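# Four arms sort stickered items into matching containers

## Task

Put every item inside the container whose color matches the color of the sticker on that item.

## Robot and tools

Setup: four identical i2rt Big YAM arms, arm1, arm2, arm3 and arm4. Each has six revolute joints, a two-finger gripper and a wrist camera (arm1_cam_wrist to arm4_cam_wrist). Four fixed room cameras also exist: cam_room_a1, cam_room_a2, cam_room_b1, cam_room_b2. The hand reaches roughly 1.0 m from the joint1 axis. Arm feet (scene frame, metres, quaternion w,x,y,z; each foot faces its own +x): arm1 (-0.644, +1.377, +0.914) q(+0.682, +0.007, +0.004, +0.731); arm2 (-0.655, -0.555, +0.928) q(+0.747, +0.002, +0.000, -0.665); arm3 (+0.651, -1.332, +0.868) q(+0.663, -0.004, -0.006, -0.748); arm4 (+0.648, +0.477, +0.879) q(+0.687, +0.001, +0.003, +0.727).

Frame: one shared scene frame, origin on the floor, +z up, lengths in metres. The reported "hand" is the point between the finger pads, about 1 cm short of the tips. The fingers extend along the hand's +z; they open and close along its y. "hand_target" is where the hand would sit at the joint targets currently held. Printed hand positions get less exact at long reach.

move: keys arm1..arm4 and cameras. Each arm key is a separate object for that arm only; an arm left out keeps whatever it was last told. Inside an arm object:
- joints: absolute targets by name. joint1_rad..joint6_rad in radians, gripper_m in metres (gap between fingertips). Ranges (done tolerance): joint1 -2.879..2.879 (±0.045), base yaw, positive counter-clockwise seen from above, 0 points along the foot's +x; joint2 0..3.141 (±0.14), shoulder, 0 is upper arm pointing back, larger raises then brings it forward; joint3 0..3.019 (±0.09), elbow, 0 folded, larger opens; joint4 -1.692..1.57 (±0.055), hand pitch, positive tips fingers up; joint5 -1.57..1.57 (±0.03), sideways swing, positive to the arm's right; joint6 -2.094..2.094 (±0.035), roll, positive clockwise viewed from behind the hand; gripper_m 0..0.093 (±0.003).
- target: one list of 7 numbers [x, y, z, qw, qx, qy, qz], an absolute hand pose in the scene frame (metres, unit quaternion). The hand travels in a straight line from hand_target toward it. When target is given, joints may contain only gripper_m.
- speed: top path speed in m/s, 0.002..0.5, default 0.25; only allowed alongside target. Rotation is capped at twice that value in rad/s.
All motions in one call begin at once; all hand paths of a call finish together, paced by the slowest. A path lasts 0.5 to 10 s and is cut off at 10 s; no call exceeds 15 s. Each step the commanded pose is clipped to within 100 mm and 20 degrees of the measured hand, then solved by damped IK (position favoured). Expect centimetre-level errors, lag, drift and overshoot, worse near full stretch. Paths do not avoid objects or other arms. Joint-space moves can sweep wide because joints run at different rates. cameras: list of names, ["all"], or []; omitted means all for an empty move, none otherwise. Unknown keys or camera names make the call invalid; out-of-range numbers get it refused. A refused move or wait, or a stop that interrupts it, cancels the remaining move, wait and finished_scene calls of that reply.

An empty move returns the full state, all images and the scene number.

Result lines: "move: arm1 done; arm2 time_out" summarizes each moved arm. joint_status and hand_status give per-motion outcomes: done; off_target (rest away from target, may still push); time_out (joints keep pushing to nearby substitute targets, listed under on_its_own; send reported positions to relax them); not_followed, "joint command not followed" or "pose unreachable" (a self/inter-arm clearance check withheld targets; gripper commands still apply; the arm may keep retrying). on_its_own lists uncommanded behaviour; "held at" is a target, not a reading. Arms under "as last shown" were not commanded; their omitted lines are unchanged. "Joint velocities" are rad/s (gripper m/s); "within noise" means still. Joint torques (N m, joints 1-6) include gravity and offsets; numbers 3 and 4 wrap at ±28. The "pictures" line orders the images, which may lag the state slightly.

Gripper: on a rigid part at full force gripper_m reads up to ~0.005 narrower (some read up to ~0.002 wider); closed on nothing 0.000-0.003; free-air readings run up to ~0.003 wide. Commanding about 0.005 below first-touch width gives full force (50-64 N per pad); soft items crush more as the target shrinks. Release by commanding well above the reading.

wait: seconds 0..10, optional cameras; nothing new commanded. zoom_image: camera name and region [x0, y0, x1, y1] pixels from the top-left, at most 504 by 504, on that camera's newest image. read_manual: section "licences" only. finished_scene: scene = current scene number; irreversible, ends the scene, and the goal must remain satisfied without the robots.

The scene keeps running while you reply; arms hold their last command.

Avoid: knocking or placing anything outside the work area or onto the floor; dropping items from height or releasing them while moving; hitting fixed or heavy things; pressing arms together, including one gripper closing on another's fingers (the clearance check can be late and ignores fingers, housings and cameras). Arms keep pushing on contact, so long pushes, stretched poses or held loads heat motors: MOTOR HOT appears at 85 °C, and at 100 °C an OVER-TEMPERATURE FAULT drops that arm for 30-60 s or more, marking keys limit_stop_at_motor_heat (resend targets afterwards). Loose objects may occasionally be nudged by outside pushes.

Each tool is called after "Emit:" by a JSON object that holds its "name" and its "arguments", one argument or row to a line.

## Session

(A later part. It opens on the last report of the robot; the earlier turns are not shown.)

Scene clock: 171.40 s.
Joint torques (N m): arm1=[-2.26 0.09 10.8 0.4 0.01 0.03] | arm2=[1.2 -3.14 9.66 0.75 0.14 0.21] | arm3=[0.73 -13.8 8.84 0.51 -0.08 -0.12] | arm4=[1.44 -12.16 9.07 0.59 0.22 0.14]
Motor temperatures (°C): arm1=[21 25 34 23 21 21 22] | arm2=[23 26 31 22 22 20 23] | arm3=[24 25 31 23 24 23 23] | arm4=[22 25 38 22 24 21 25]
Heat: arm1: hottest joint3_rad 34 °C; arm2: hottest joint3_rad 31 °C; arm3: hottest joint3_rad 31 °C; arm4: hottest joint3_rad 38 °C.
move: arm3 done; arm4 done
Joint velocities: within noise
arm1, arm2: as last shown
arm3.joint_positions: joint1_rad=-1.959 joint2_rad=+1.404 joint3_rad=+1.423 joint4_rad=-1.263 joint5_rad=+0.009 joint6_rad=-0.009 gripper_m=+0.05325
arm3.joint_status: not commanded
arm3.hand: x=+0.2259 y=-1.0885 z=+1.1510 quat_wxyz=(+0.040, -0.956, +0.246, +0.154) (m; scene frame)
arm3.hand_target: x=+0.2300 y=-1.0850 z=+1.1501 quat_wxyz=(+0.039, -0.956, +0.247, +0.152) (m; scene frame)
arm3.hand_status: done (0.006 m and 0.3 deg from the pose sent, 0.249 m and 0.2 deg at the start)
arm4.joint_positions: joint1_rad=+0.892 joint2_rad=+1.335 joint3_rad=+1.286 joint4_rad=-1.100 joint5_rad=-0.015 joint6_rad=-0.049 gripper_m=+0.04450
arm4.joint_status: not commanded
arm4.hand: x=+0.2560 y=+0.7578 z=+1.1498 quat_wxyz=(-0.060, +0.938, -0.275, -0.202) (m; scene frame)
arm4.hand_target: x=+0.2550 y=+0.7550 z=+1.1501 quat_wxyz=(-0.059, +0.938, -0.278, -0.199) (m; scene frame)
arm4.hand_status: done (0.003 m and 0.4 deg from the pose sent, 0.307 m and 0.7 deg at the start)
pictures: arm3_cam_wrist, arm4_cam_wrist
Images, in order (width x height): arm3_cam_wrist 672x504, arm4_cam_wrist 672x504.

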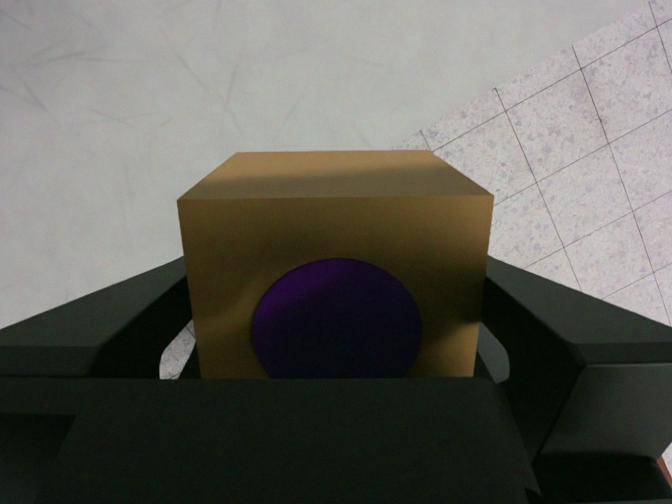

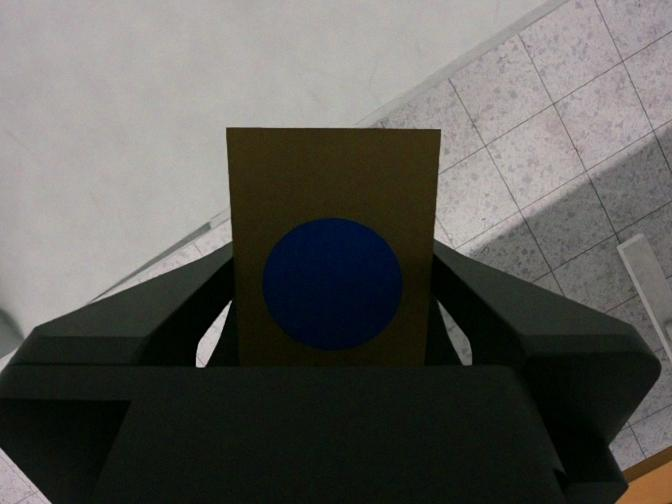

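Emit:
{"name": "move", "arguments": {
  "arm3": {"joints":{"joint2_rad":0.8,"joint3_rad":0.9,"joint4_rad":-1.25}},
  "arm4": {"joints":{"joint2_rad":0.8,"joint3_rad":0.9,"joint4_rad":-1.2}}
}}

Emit:
{"name": "move", "arguments": {
  "arm3": {"joints":{"joint1_rad":1.79}},
  "arm4": {"joints":{"joint1_rad":-1.92}}
}}

Emit:
{"name": "move", "arguments": {
  "arm3": {"target":[1.19,-1.275,0.93,0.1476,-0.0492,0.9878,0.0073],"speed":0.2},
  "arm4": {"target":[1.145,0.326,0.93,0.1939,0.1441,0.9699,-0.0288],"speed":0.2},
  "cameras": ["arm3_cam_wrist","arm4_cam_wrist","cam_room_a1","cam_room_a2"]
}}

Scene clock: 191.93 s.
Joint torques (N m): arm1=[-2.08 -0.5 10.65 0.42 0.03 0.04] | arm2=[1.38 -3.14 9.66 0.77 0.15 0.21] | arm3=[0.44 -3.08 8.99 0.99 -0.07 -0.13] | arm4=[1.08 -2.32 9.18 0.54 0.18 0.17]
Motor temperatures (°C): arm1=[21 25 34 23 21 21 21] | arm2=[23 25 31 22 22 20 23] | arm3=[24 25 30 23 24 23 24] | arm4=[22 25 38 22 24 21 26]
Heat: arm1: hottest joint3_rad 34 °C; arm2: hottest joint3_rad 31 °C; arm3: hottest joint3_rad 30 °C; arm4: hottest joint3_rad 38 °C.
move: arm3 done; arm4 done
Joint velocities: within noise
arm1, arm2: as last shown
arm3.joint_positions: joint1_rad=-1.959 joint2_rad=+0.797 joint3_rad=+0.903 joint4_rad=-1.254 joint5_rad=+0.009 joint6_rad=-0.009 gripper_m=+0.05325
arm3.joint_status: all done
arm3.hand: x=+0.4007 y=-1.1863 z=+1.1283 quat_wxyz=(+0.051, -0.948, +0.244, +0.199) (m; scene frame)
arm3.hand_target: x=+0.4015 y=-1.1835 z=+1.1264 quat_wxyz=(+0.052, -0.947, +0.246, +0.198) (m; scene frame)
arm3.hand_status: not commanded
arm4.joint_positions: joint1_rad=+0.892 joint2_rad=+0.793 joint3_rad=+0.898 joint4_rad=-1.195 joint5_rad=-0.015 joint6_rad=-0.049 gripper_m=+0.04450
arm4.joint_status: all done
arm4.hand: x=+0.4051 y=+0.6508 z=+1.1476 quat_wxyz=(-0.069, +0.932, -0.273, -0.229) (m; scene frame)
arm4.hand_target: x=+0.4039 y=+0.6498 z=+1.1463 quat_wxyz=(-0.067, +0.932, -0.276, -0.224) (m; scene frame)
arm4.hand_status: not commanded
pictures: none

Scene clock: 194.50 s.
Joint torques (N m): arm1=[-3.31 -0.21 10.8 0.66 0.02 0] | arm2=[1.38 -3.08 9.68 0.77 0.14 0.22] | arm3=[1.85 -3.66 8.98 0.91 0.12 -0.11] | arm4=[0.32 -3.02 9.07 0.65 0.05 0.14]
Motor temperatures (°C): arm1=[21 25 34 23 21 21 21] | arm2=[23 25 31 22 22 20 23] | arm3=[24 25 30 23 24 23 24] | arm4=[22 25 38 22 24 21 26]
Heat: arm1: hottest joint3_rad 34 °C; arm2: hottest joint3_rad 31 °C; arm3: hottest joint3_rad 30 °C; arm4: hottest joint3_rad 38 °C.
move: arm3 done; arm4 done
Joint velocities: within noise
arm1.joint_positions: joint1_rad=-2.244 joint2_rad=+0.798 joint3_rad=+0.901 joint4_rad=-1.493 joint5_rad=-0.008 joint6_rad=-0.003 gripper_m=+0.06997
arm1.joint_status: not commanded
arm1.hand: x=-0.4499 y=+1.2464 z=+1.1550 quat_wxyz=(-0.079, -0.294, -0.952, +0.024) (m; scene frame)
arm1.hand_target: x=-0.4523 y=+1.2457 z=+1.1540 quat_wxyz=(-0.075, -0.298, -0.951, +0.023) (m; scene frame)
arm1.hand_status: not commanded
arm2.joint_positions: joint1_rad=+0.914 joint2_rad=+0.796 joint3_rad=+0.914 joint4_rad=-1.491 joint5_rad=+0.001 joint6_rad=-0.011 gripper_m=+0.07993
arm2.joint_status: not commanded
arm2.hand: x=-0.4556 y=-0.6768 z=+1.1787 quat_wxyz=(-0.095, -0.261, -0.960, +0.026) (m; scene frame)
arm2.hand_target: x=-0.4591 y=-0.6735 z=+1.1715 quat_wxyz=(-0.082, -0.265, -0.961, +0.023) (m; scene frame)
arm2.hand_status: not commanded
arm3.joint_positions: joint1_rad=+1.781 joint2_rad=+0.805 joint3_rad=+0.903 joint4_rad=-1.252 joint5_rad=+0.004 joint6_rad=-0.011 gripper_m=+0.05322
arm3.joint_status: all done
arm3.hand: x=+0.9384 y=-1.3036 z=+1.1288 quat_wxyz=(-0.207, +0.050, -0.977, +0.001) (m; scene frame)
arm3.hand_target: x=+0.9375 y=-1.3013 z=+1.1287 quat_wxyz=(-0.209, +0.057, -0.976, +0.001) (m; scene frame)
arm3.hand_status: not commanded
arm4.joint_positions: joint1_rad=-1.919 joint2_rad=+0.797 joint3_rad=+0.898 joint4_rad=-1.195 joint5_rad=-0.010 joint6_rad=-0.049 gripper_m=+0.04448
arm4.joint_status: all done
arm4.hand: x=+0.9362 y=+0.3933 z=+1.1449 quat_wxyz=(-0.231, -0.116, -0.965, +0.037) (m; scene frame)
arm4.hand_target: x=+0.9361 y=+0.3933 z=+1.1447 quat_wxyz=(-0.229, -0.122, -0.965, +0.035) (m; scene frame)
arm4.hand_status: not commanded
pictures: none

Scene clock: 196.77 s.
Joint torques (N m): arm1=[-2.14 -0.26 10.56 0.5 0.04 0] | arm2=[1.32 -3.19 9.65 0.77 0.14 0.21] | arm3=[1.79 -16.91 11.44 0.84 -0.07 0.02] | arm4=[0.15 -13.63 10.02 0.94 0.23 0.21]
Motor temperatures (°C): arm1=[21 24 34 23 21 21 21] | arm2=[23 25 31 22 22 20 23] | arm3=[24 25 30 23 24 23 24] | arm4=[22 25 37 22 24 21 26]
Heat: arm1: hottest joint3_rad 34 °C; arm2: hottest joint3_rad 31 °C; arm3: hottest joint3_rad 30 °C; arm4: hottest joint3_rad 37 °C.
move: arm3 off_target; arm4 off_target
Joint velocities: within noise
arm1, arm2: as last shown
arm3.joint_positions: joint1_rad=+1.781 joint2_rad=+1.711 joint3_rad=+1.120 joint4_rad=-0.744 joint5_rad=-0.011 joint6_rad=-0.004 gripper_m=+0.05322
arm3.joint_status: not commanded
arm3.hand: x=+1.1656 y=-1.2837 z=+0.9091 quat_wxyz=(-0.117, +0.047, -0.992, -0.004) (m; scene frame)
arm3.hand_target: x=+1.1886 y=-1.2751 z=+0.9308 quat_wxyz=(-0.148, +0.049, -0.988, -0.008) (m; scene frame)
arm3.hand_status: off_target (0.033 m and 3.6 deg from the pose sent, 0.322 m and 7.0 deg at the start)
arm4.joint_positions: joint1_rad=-1.919 joint2_rad=+1.624 joint3_rad=+0.964 joint4_rad=-0.565 joint5_rad=-0.009 joint6_rad=-0.014 gripper_m=+0.04448
arm4.joint_status: not commanded
arm4.hand: x=+1.1229 y=+0.3360 z=+0.9148 quat_wxyz=(-0.169, -0.135, -0.976, +0.024) (m; scene frame)
arm4.hand_target: x=+1.1439 y=+0.3263 z=+0.9306 quat_wxyz=(-0.194, -0.144, -0.970, +0.029) (m; scene frame)
arm4.hand_status: off_target (0.029 m and 3.2 deg from the pose sent, 0.307 m and 5.5 deg at the start)
pictures: arm3_cam_wrist, arm4_cam_wrist, cam_room_a1, cam_room_a2
Images, in order (width x height): arm3_cam_wrist 672x504, arm4_cam_wrist 672x504, cam_room_a1 672x504, cam_room_a2 672x504.

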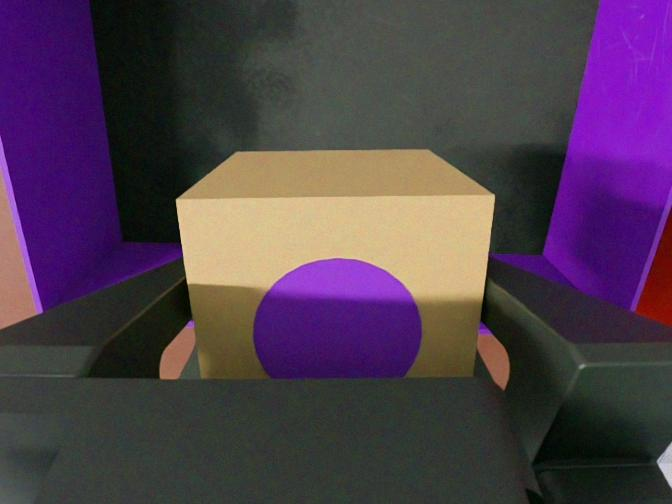

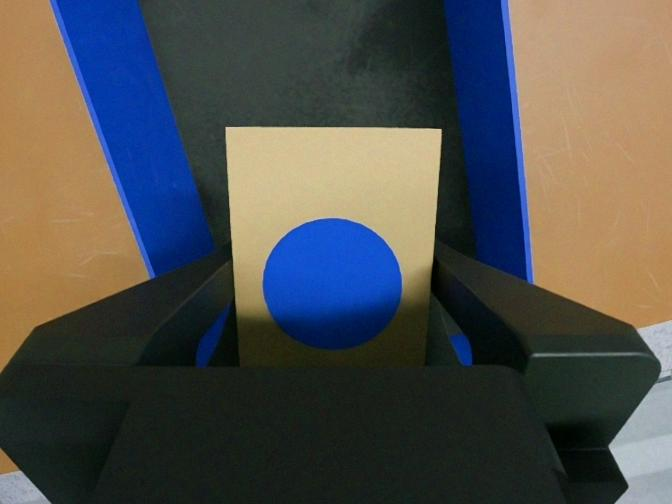

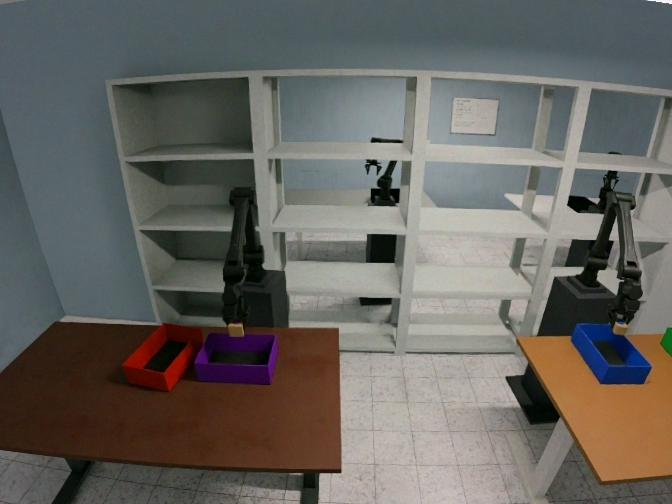

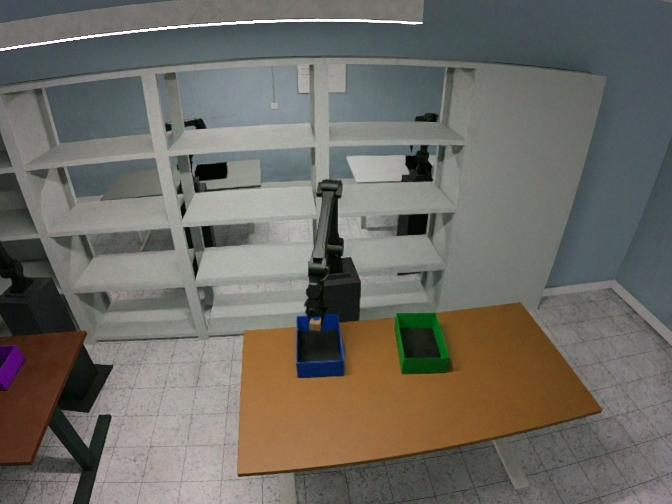

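Emit:
{"name": "move", "arguments": {
  "arm3": {"target":[1.205,-1.277,0.82,0.1476,-0.0492,0.9878,0.0073],"speed":0.12},
  "arm4": {"target":[1.155,0.325,0.81,0.1939,0.1441,0.9699,-0.0288],"speed":0.12},
  "cameras": ["arm3_cam_wrist","arm4_cam_wrist","cam_room_a1","cam_room_a2"]
}}

Scene clock: 205.03 s.
Joint torques (N m): arm1=[-2.55 -0.38 10.56 0.54 0.05 0.05] | arm2=[1.38 -3.19 9.69 0.77 0.15 0.21] | arm3=[1.61 -18.02 7.19 1.14 -0.07 -0.01] | arm4=[0.5 -15.74 5.57 1.35 0.22 0.19]
Motor temperatures (°C): arm1=[21 24 34 23 21 21 21] | arm2=[23 25 31 22 22 20 23] | arm3=[24 25 30 23 24 23 24] | arm4=[22 25 36 22 24 21 26]
Heat: arm1: hottest joint3_rad 34 °C; arm2: hottest joint3_rad 31 °C; arm3: hottest joint3_rad 30 °C; arm4: hottest joint3_rad 36 °C.
move: arm3 done; arm4 done
Joint velocities: within noise
arm1, arm2: as last shown
arm3.joint_positions: joint1_rad=+1.781 joint2_rad=+1.922 joint3_rad=+1.120 joint4_rad=-0.493 joint5_rad=-0.012 joint6_rad=-0.004 gripper_m=+0.05322
arm3.joint_status: not commanded
arm3.hand: x=+1.1976 y=-1.2820 z=+0.8169 quat_wxyz=(-0.137, +0.048, -0.989, -0.005) (m; scene frame)
arm3.hand_target: x=+1.2049 y=-1.2770 z=+0.8202 quat_wxyz=(-0.148, +0.049, -0.988, -0.007) (m; scene frame)
arm3.hand_status: done (0.009 m and 1.2 deg from the pose sent, 0.098 m and 3.6 deg at the start)
arm4.joint_positions: joint1_rad=-1.919 joint2_rad=+1.882 joint3_rad=+0.958 joint4_rad=-0.257 joint5_rad=-0.007 joint6_rad=-0.009 gripper_m=+0.04448
arm4.joint_status: not commanded
arm4.hand: x=+1.1523 y=+0.3263 z=+0.8131 quat_wxyz=(-0.190, -0.137, -0.972, +0.028) (m; scene frame)
arm4.hand_target: x=+1.1548 y=+0.3250 z=+0.8099 quat_wxyz=(-0.194, -0.144, -0.970, +0.029) (m; scene frame)
arm4.hand_status: done (0.004 m and 1.0 deg from the pose sent, 0.110 m and 3.2 deg at the start)
pictures: arm3_cam_wrist, arm4_cam_wrist, cam_room_a1, cam_room_a2
Images, in order (width x height): arm3_cam_wrist 672x504, arm4_cam_wrist 672x504, cam_room_a1 672x504, cam_room_a2 672x504.

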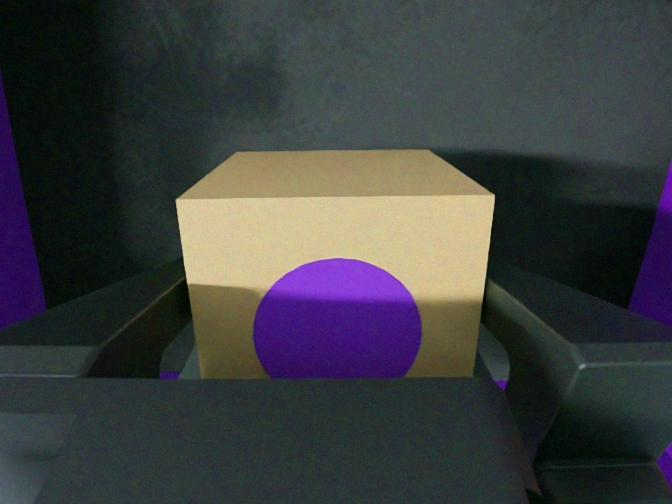

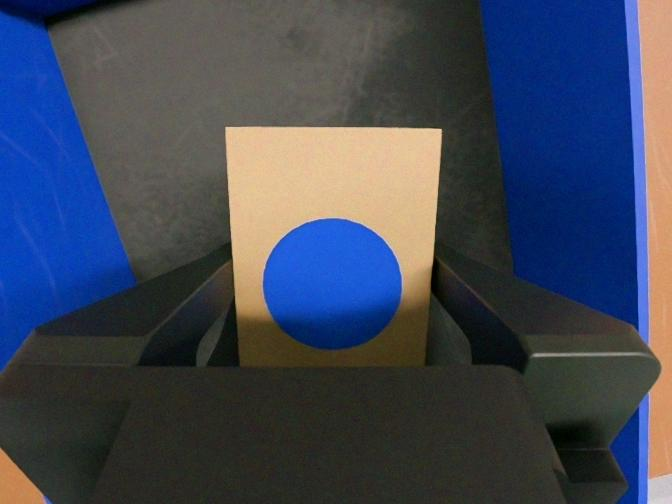

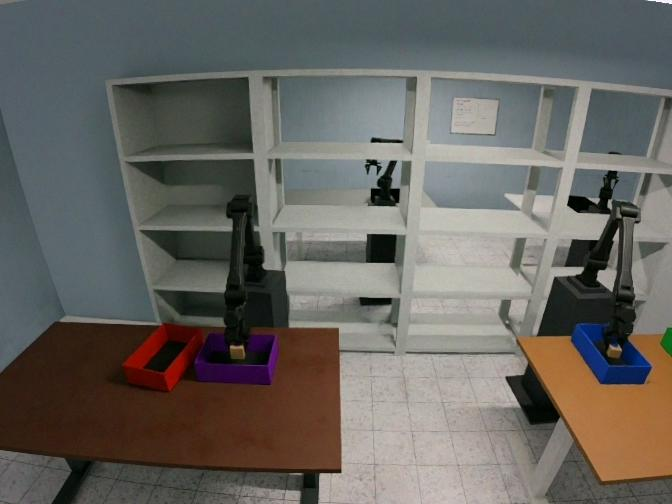

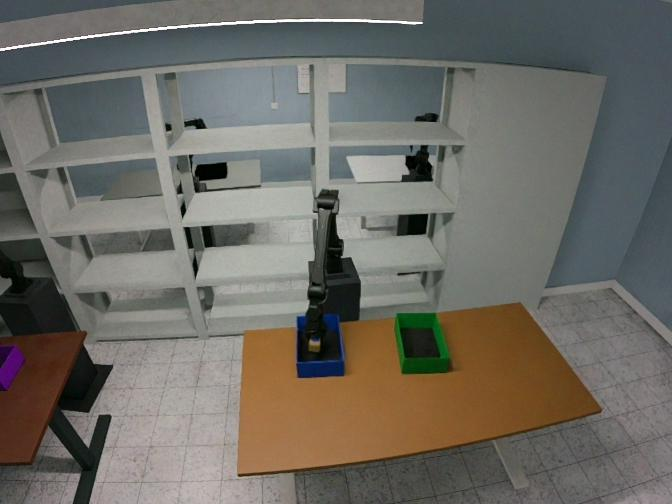

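Emit:
{"name": "move", "arguments": {
  "arm3": {"target":[1.205,-1.277,0.77,0.1476,-0.0492,0.9878,0.0073],"speed":0.06},
  "arm4": {"target":[1.155,0.325,0.755,0.1939,0.1441,0.9699,-0.0288],"speed":0.06}
}}

Emit:
{"name": "move", "arguments": {
  "arm3": {"target":[1.205,-1.277,0.75,0.1476,-0.0492,0.9878,0.0073],"speed":0.04},
  "arm4": {"target":[1.155,0.325,0.735,0.1939,0.1441,0.9699,-0.0288],"speed":0.04}
}}

Emit:
{"name": "move", "arguments": {
  "arm3": {"target":[1.205,-1.277,0.74,0.1476,-0.0492,0.9878,0.0073],"speed":0.03},
  "arm4": {"target":[1.155,0.325,0.725,0.1939,0.1441,0.9699,-0.0288],"speed":0.03},
  "cameras": ["arm3_cam_wrist","arm4_cam_wrist","cam_room_a1","cam_room_a2"]
}}

Scene clock: 218.20 s.
Joint torques (N m): arm1=[-3.14 0.03 10.62 0.59 0.01 -0.01] | arm2=[1.32 -3.25 9.63 0.79 0.15 0.21] | arm3=[1.49 -18.26 5.6 1.16 -0.05 0.01] | arm4=[0.5 -16.09 4.78 1.37 0.24 0.17]
Motor temperatures (°C): arm1=[21 24 34 23 21 21 21] | arm2=[23 25 31 22 22 20 23] | arm3=[24 25 29 23 24 23 24] | arm4=[22 25 34 22 24 21 26]
Heat: arm1: hottest joint3_rad 34 °C; arm2: hottest joint3_rad 31 °C; arm3: hottest joint3_rad 29 °C; arm4: hottest joint3_rad 34 °C.
move: arm3 done; arm4 done
Joint velocities: within noise
arm1, arm2: as last shown
arm3.joint_positions: joint1_rad=+1.781 joint2_rad=+2.017 joint3_rad=+1.120 joint4_rad=-0.380 joint5_rad=-0.012 joint6_rad=-0.004 gripper_m=+0.05322
arm3.joint_status: not commanded
arm3.hand: x=+1.2052 y=-1.2819 z=+0.7743 quat_wxyz=(-0.146, +0.048, -0.988, -0.005) (m; scene frame)
arm3.hand_target: x=+1.2050 y=-1.2771 z=+0.7701 quat_wxyz=(-0.148, +0.049, -0.988, -0.007) (m; scene frame)
arm3.hand_status: done (0.006 m and 0.3 deg from the pose sent, 0.048 m and 1.3 deg at the start)
arm4.joint_positions: joint1_rad=-1.919 joint2_rad=+2.008 joint3_rad=+0.958 joint4_rad=-0.123 joint5_rad=-0.007 joint6_rad=-0.009 gripper_m=+0.04448
arm4.joint_status: not commanded
arm4.hand: x=+1.1549 y=+0.3253 z=+0.7621 quat_wxyz=(-0.194, -0.137, -0.971, +0.028) (m; scene frame)
arm4.hand_target: x=+1.1548 y=+0.3251 z=+0.7551 quat_wxyz=(-0.194, -0.144, -0.970, +0.029) (m; scene frame)
arm4.hand_status: done (0.007 m and 0.8 deg from the pose sent, 0.058 m and 1.0 deg at the start)
pictures: none

Scene clock: 219.20 s.
Joint torques (N m): arm1=[-2.49 0.79 10.61 0.54 0.03 0.03] | arm2=[1.32 -3.19 9.66 0.77 0.14 0.22] | arm3=[1.73 -18.61 5.42 1.17 -0.04 0] | arm4=[0.67 -16.21 4.83 1.2 0.21 0.16]
Motor temperatures (°C): arm1=[21 24 34 23 21 21 21] | arm2=[23 25 31 22 22 20 23] | arm3=[24 25 29 23 24 23 24] | arm4=[22 25 34 22 24 21 26]
Heat: arm1: hottest joint3_rad 34 °C; arm2: hottest joint3_rad 31 °C; arm3: hottest joint3_rad 29 °C; arm4: hottest joint3_rad 34 °C.
move: arm3 done; arm4 done
Joint velocities: within noise
arm1, arm2: as last shown
arm3.joint_positions: joint1_rad=+1.781 joint2_rad=+2.061 joint3_rad=+1.120 joint4_rad=-0.337 joint5_rad=-0.012 joint6_rad=-0.004 gripper_m=+0.05322
arm3.joint_status: not commanded
arm3.hand: x=+1.2053 y=-1.2821 z=+0.7541 quat_wxyz=(-0.146, +0.048, -0.988, -0.005) (m; scene frame)
arm3.hand_target: x=+1.2049 y=-1.2771 z=+0.7500 quat_wxyz=(-0.147, +0.049, -0.988, -0.007) (m; scene frame)
arm3.hand_status: done (0.007 m and 0.4 deg from the pose sent, 0.025 m and 0.3 deg at the start)
arm4.joint_positions: joint1_rad=-1.919 joint2_rad=+2.058 joint3_rad=+0.958 joint4_rad=-0.078 joint5_rad=-0.007 joint6_rad=-0.008 gripper_m=+0.04448
arm4.joint_status: not commanded
arm4.hand: x=+1.1525 y=+0.3259 z=+0.7412 quat_wxyz=(-0.192, -0.137, -0.971, +0.028) (m; scene frame)
arm4.hand_target: x=+1.1548 y=+0.3251 z=+0.7351 quat_wxyz=(-0.194, -0.144, -0.970, +0.029) (m; scene frame)
arm4.hand_status: done (0.007 m and 0.8 deg from the pose sent, 0.027 m and 0.8 deg at the start)
pictures: none

Scene clock: 220.17 s.
Joint torques (N m): arm1=[-2.78 0.21 10.74 0.34 0.04 0.02] | arm2=[1.32 -3.25 9.69 0.72 0.15 0.2] | arm3=[1.55 -18.08 5.35 1.13 -0.04 0.02] | arm4=[0.85 -15.09 4.79 1.28 0.22 0.15]
Motor temperatures (°C): arm1=[21 24 34 23 21 21 21] | arm2=[23 25 31 22 22 20 23] | arm3=[24 26 29 23 24 23 24] | arm4=[22 25 34 22 24 21 26]
Heat: arm1: hottest joint3_rad 34 °C; arm2: hottest joint3_rad 31 °C; arm3: hottest joint3_rad 29 °C; arm4: hottest joint3_rad 34 °C.
move: arm3 done; arm4 off_target
Joint velocities: within noise
arm1, arm2: as last shown
arm3.joint_positions: joint1_rad=+1.781 joint2_rad=+2.077 joint3_rad=+1.120 joint4_rad=-0.315 joint5_rad=-0.012 joint6_rad=-0.004 gripper_m=+0.05322
arm3.joint_status: not commanded
arm3.hand: x=+1.2066 y=-1.2821 z=+0.7471 quat_wxyz=(-0.149, +0.048, -0.988, -0.005) (m; scene frame)
arm3.hand_target: x=+1.2049 y=-1.2771 z=+0.7401 quat_wxyz=(-0.147, +0.049, -0.988, -0.007) (m; scene frame)
arm3.hand_status: done (0.009 m and 0.3 deg from the pose sent, 0.015 m and 0.3 deg at the start)
arm4.joint_positions: joint1_rad=-1.919 joint2_rad=+2.070 joint3_rad=+0.958 joint4_rad=-0.055 joint5_rad=-0.007 joint6_rad=-0.007 gripper_m=+0.04448
arm4.joint_status: not commanded
arm4.hand: x=+1.1544 y=+0.3253 z=+0.7372 quat_wxyz=(-0.197, -0.138, -0.970, +0.029) (m; scene frame)
arm4.hand_target: x=+1.1545 y=+0.3252 z=+0.7252 quat_wxyz=(-0.194, -0.144, -0.970, +0.029) (m; scene frame)
arm4.hand_status: off_target (0.012 m and 0.8 deg from the pose sent, 0.016 m and 0.8 deg at the start)
pictures: arm3_cam_wrist, arm4_cam_wrist, cam_room_a1, cam_room_a2
Images, in order (width x height): arm3_cam_wrist 672x504, arm4_cam_wrist 672x504, cam_room_a1 672x504, cam_room_a2 672x504.

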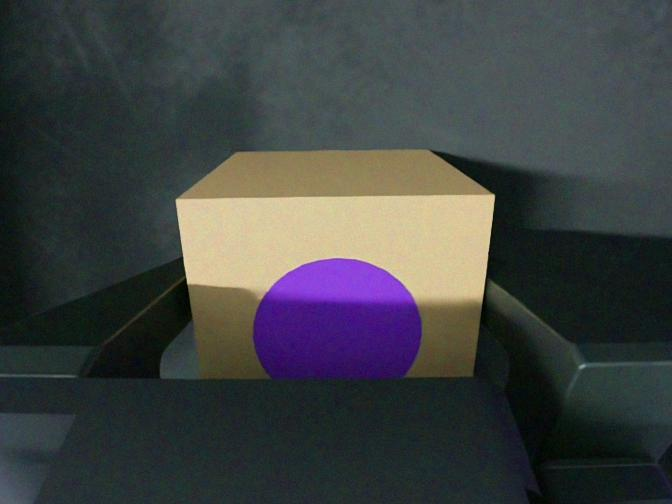

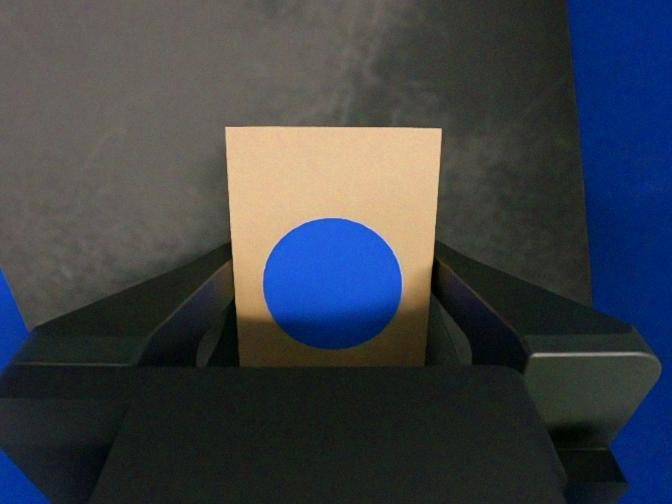

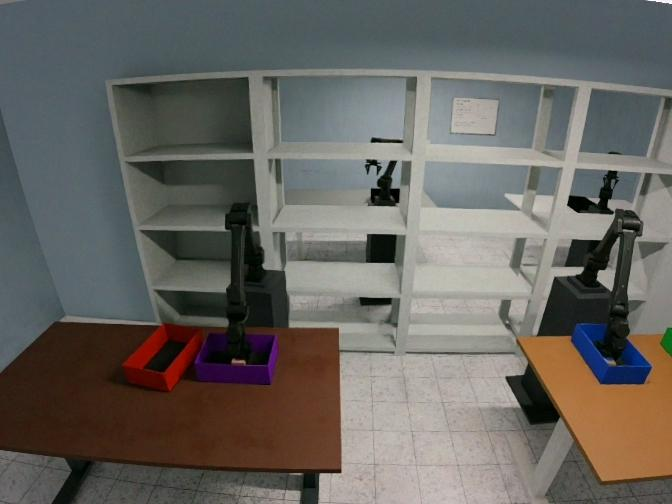

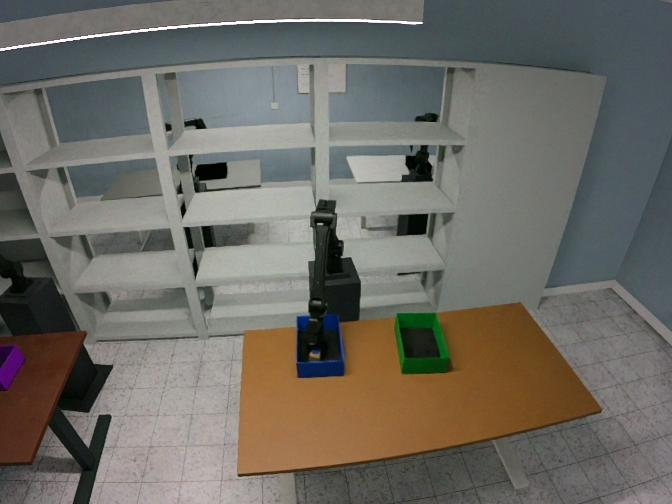

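Emit:
{"name": "move", "arguments": {
  "arm3": {"joints":{"gripper_m":0.08}},
  "arm4": {"joints":{"gripper_m":0.068}}
}}

Emit:
{"name": "move", "arguments": {
  "arm3": {"target":[1.16,-1.28,0.98,0.1476,-0.0492,0.9878,0.0073],"speed":0.2},
  "arm4": {"target":[1.11,0.338,0.98,0.1939,0.1441,0.9699,-0.0288],"speed":0.2},
  "cameras": ["arm3_cam_wrist","arm4_cam_wrist","cam_room_a1","cam_room_a2"]
}}

Scene clock: 225.07 s.
Joint torques (N m): arm1=[-2.43 -0.09 10.69 0.53 -0.01 0] | arm2=[1.32 -3.19 9.65 0.75 0.14 0.2] | arm3=[1.73 -18.2 5.34 1.11 -0.05 0.02] | arm4=[0.38 -15.15 4.94 1.2 0.21 0.15]
Motor temperatures (°C): arm1=[21 24 34 23 21 21 21] | arm2=[23 25 31 22 22 20 23] | arm3=[24 26 29 23 24 23 24] | arm4=[22 25 33 22 24 21 26]
Heat: arm1: hottest joint3_rad 34 °C; arm2: hottest joint3_rad 31 °C; arm3: hottest joint3_rad 29 °C; arm4: hottest joint3_rad 33 °C.
move: arm3 done; arm4 done
Joint velocities: within noise
arm1, arm2: as last shown
arm3.joint_positions: joint1_rad=+1.781 joint2_rad=+2.077 joint3_rad=+1.120 joint4_rad=-0.315 joint5_rad=-0.012 joint6_rad=-0.004 gripper_m=+0.07996
arm3.joint_status: all done
arm3.hand: x=+1.2066 y=-1.2821 z=+0.7471 quat_wxyz=(-0.149, +0.048, -0.988, -0.005) (m; scene frame)
arm3.hand_target: x=+1.2049 y=-1.2771 z=+0.7401 quat_wxyz=(-0.147, +0.049, -0.988, -0.007) (m; scene frame)
arm3.hand_status: not commanded
arm4.joint_positions: joint1_rad=-1.919 joint2_rad=+2.071 joint3_rad=+0.958 joint4_rad=-0.052 joint5_rad=-0.006 joint6_rad=-0.006 gripper_m=+0.06791
arm4.joint_status: all done
arm4.hand: x=+1.1546 y=+0.3252 z=+0.7367 quat_wxyz=(-0.197, -0.138, -0.970, +0.029) (m; scene frame)
arm4.hand_target: x=+1.1545 y=+0.3251 z=+0.7253 quat_wxyz=(-0.194, -0.144, -0.970, +0.029) (m; scene frame)
arm4.hand_status: not commanded
pictures: none

Scene clock: 227.07 s.
Joint torques (N m): arm1=[-2.73 0.26 10.63 0.47 0.01 0.06] | arm2=[1.32 -3.08 9.65 0.79 0.14 0.21] | arm3=[1.44 -14.8 11.71 0.14 -0.07 -0.02] | arm4=[0.5 -12.86 10.47 0.31 0.17 0.14]
Motor temperatures (°C): arm1=[21 24 34 23 21 21 21] | arm2=[23 25 31 22 22 20 23] | arm3=[24 26 29 23 24 23 24] | arm4=[22 25 33 22 24 21 26]
Heat: arm1: hottest joint3_rad 34 °C; arm2: hottest joint3_rad 31 °C; arm3: hottest joint3_rad 29 °C; arm4: hottest joint3_rad 33 °C.
move: arm3 off_target; arm4 off_target
Joint velocities: within noise
arm1, arm2: as last shown
arm3.joint_positions: joint1_rad=+1.781 joint2_rad=+1.575 joint3_rad=+1.100 joint4_rad=-0.837 joint5_rad=-0.012 joint6_rad=-0.004 gripper_m=+0.07996
arm3.joint_status: not commanded
arm3.hand: x=+1.1434 y=-1.2847 z=+0.9620 quat_wxyz=(-0.129, +0.048, -0.990, -0.005) (m; scene frame)
arm3.hand_target: x=+1.1592 y=-1.2800 z=+0.9802 quat_wxyz=(-0.148, +0.049, -0.988, -0.007) (m; scene frame)
arm3.hand_status: off_target (0.025 m and 2.2 deg from the pose sent, 0.237 m and 0.3 deg at the start)
arm4.joint_positions: joint1_rad=-1.919 joint2_rad=+1.469 joint3_rad=+0.927 joint4_rad=-0.662 joint5_rad=-0.006 joint6_rad=-0.006 gripper_m=+0.06791
arm4.joint_status: not commanded
arm4.hand: x=+1.0955 y=+0.3440 z=+0.9628 quat_wxyz=(-0.178, -0.139, -0.974, +0.026) (m; scene frame)
arm4.hand_target: x=+1.1094 y=+0.3381 z=+0.9802 quat_wxyz=(-0.194, -0.144, -0.970, +0.029) (m; scene frame)
arm4.hand_status: off_target (0.023 m and 2.0 deg from the pose sent, 0.248 m and 0.8 deg at the start)
pictures: arm3_cam_wrist, arm4_cam_wrist, cam_room_a1, cam_room_a2
Images, in order (width x height): arm3_cam_wrist 672x504, arm4_cam_wrist 672x504, cam_room_a1 672x504, cam_room_a2 672x504.

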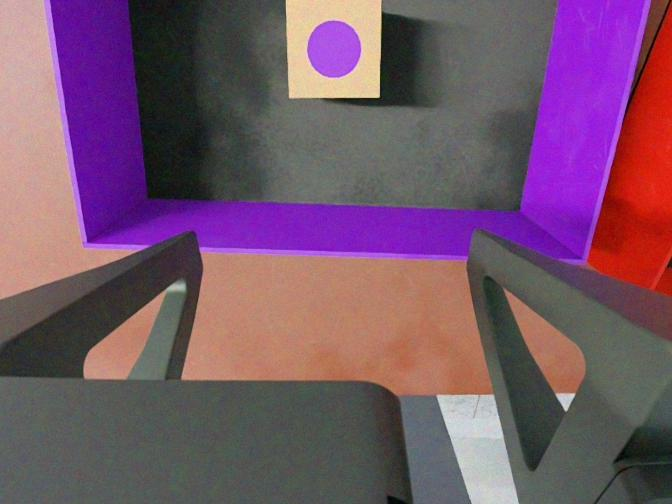

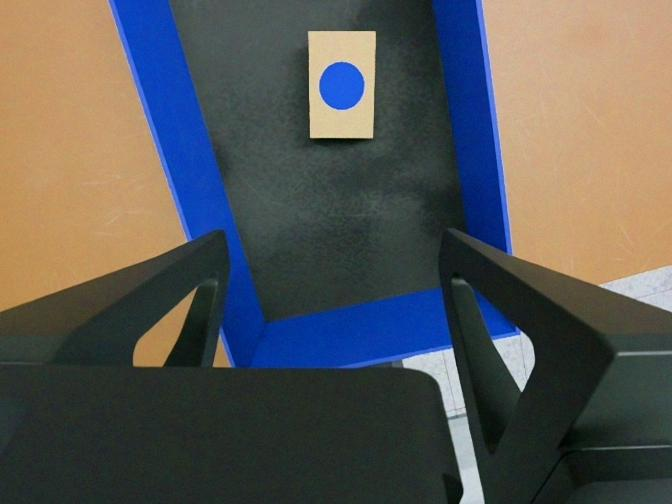

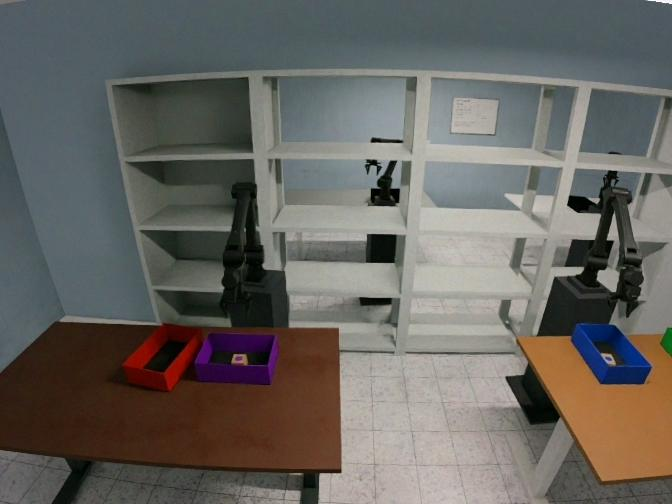

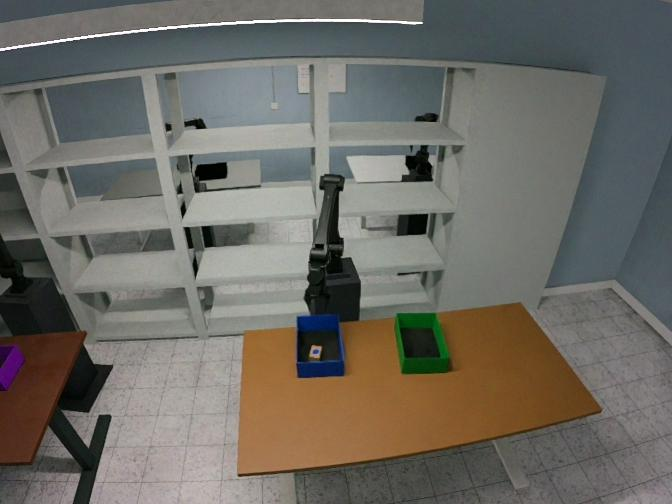

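Emit:
{"name": "finished_scene", "arguments": {
  "scene": 2
}}

The scene is finished: the task was done.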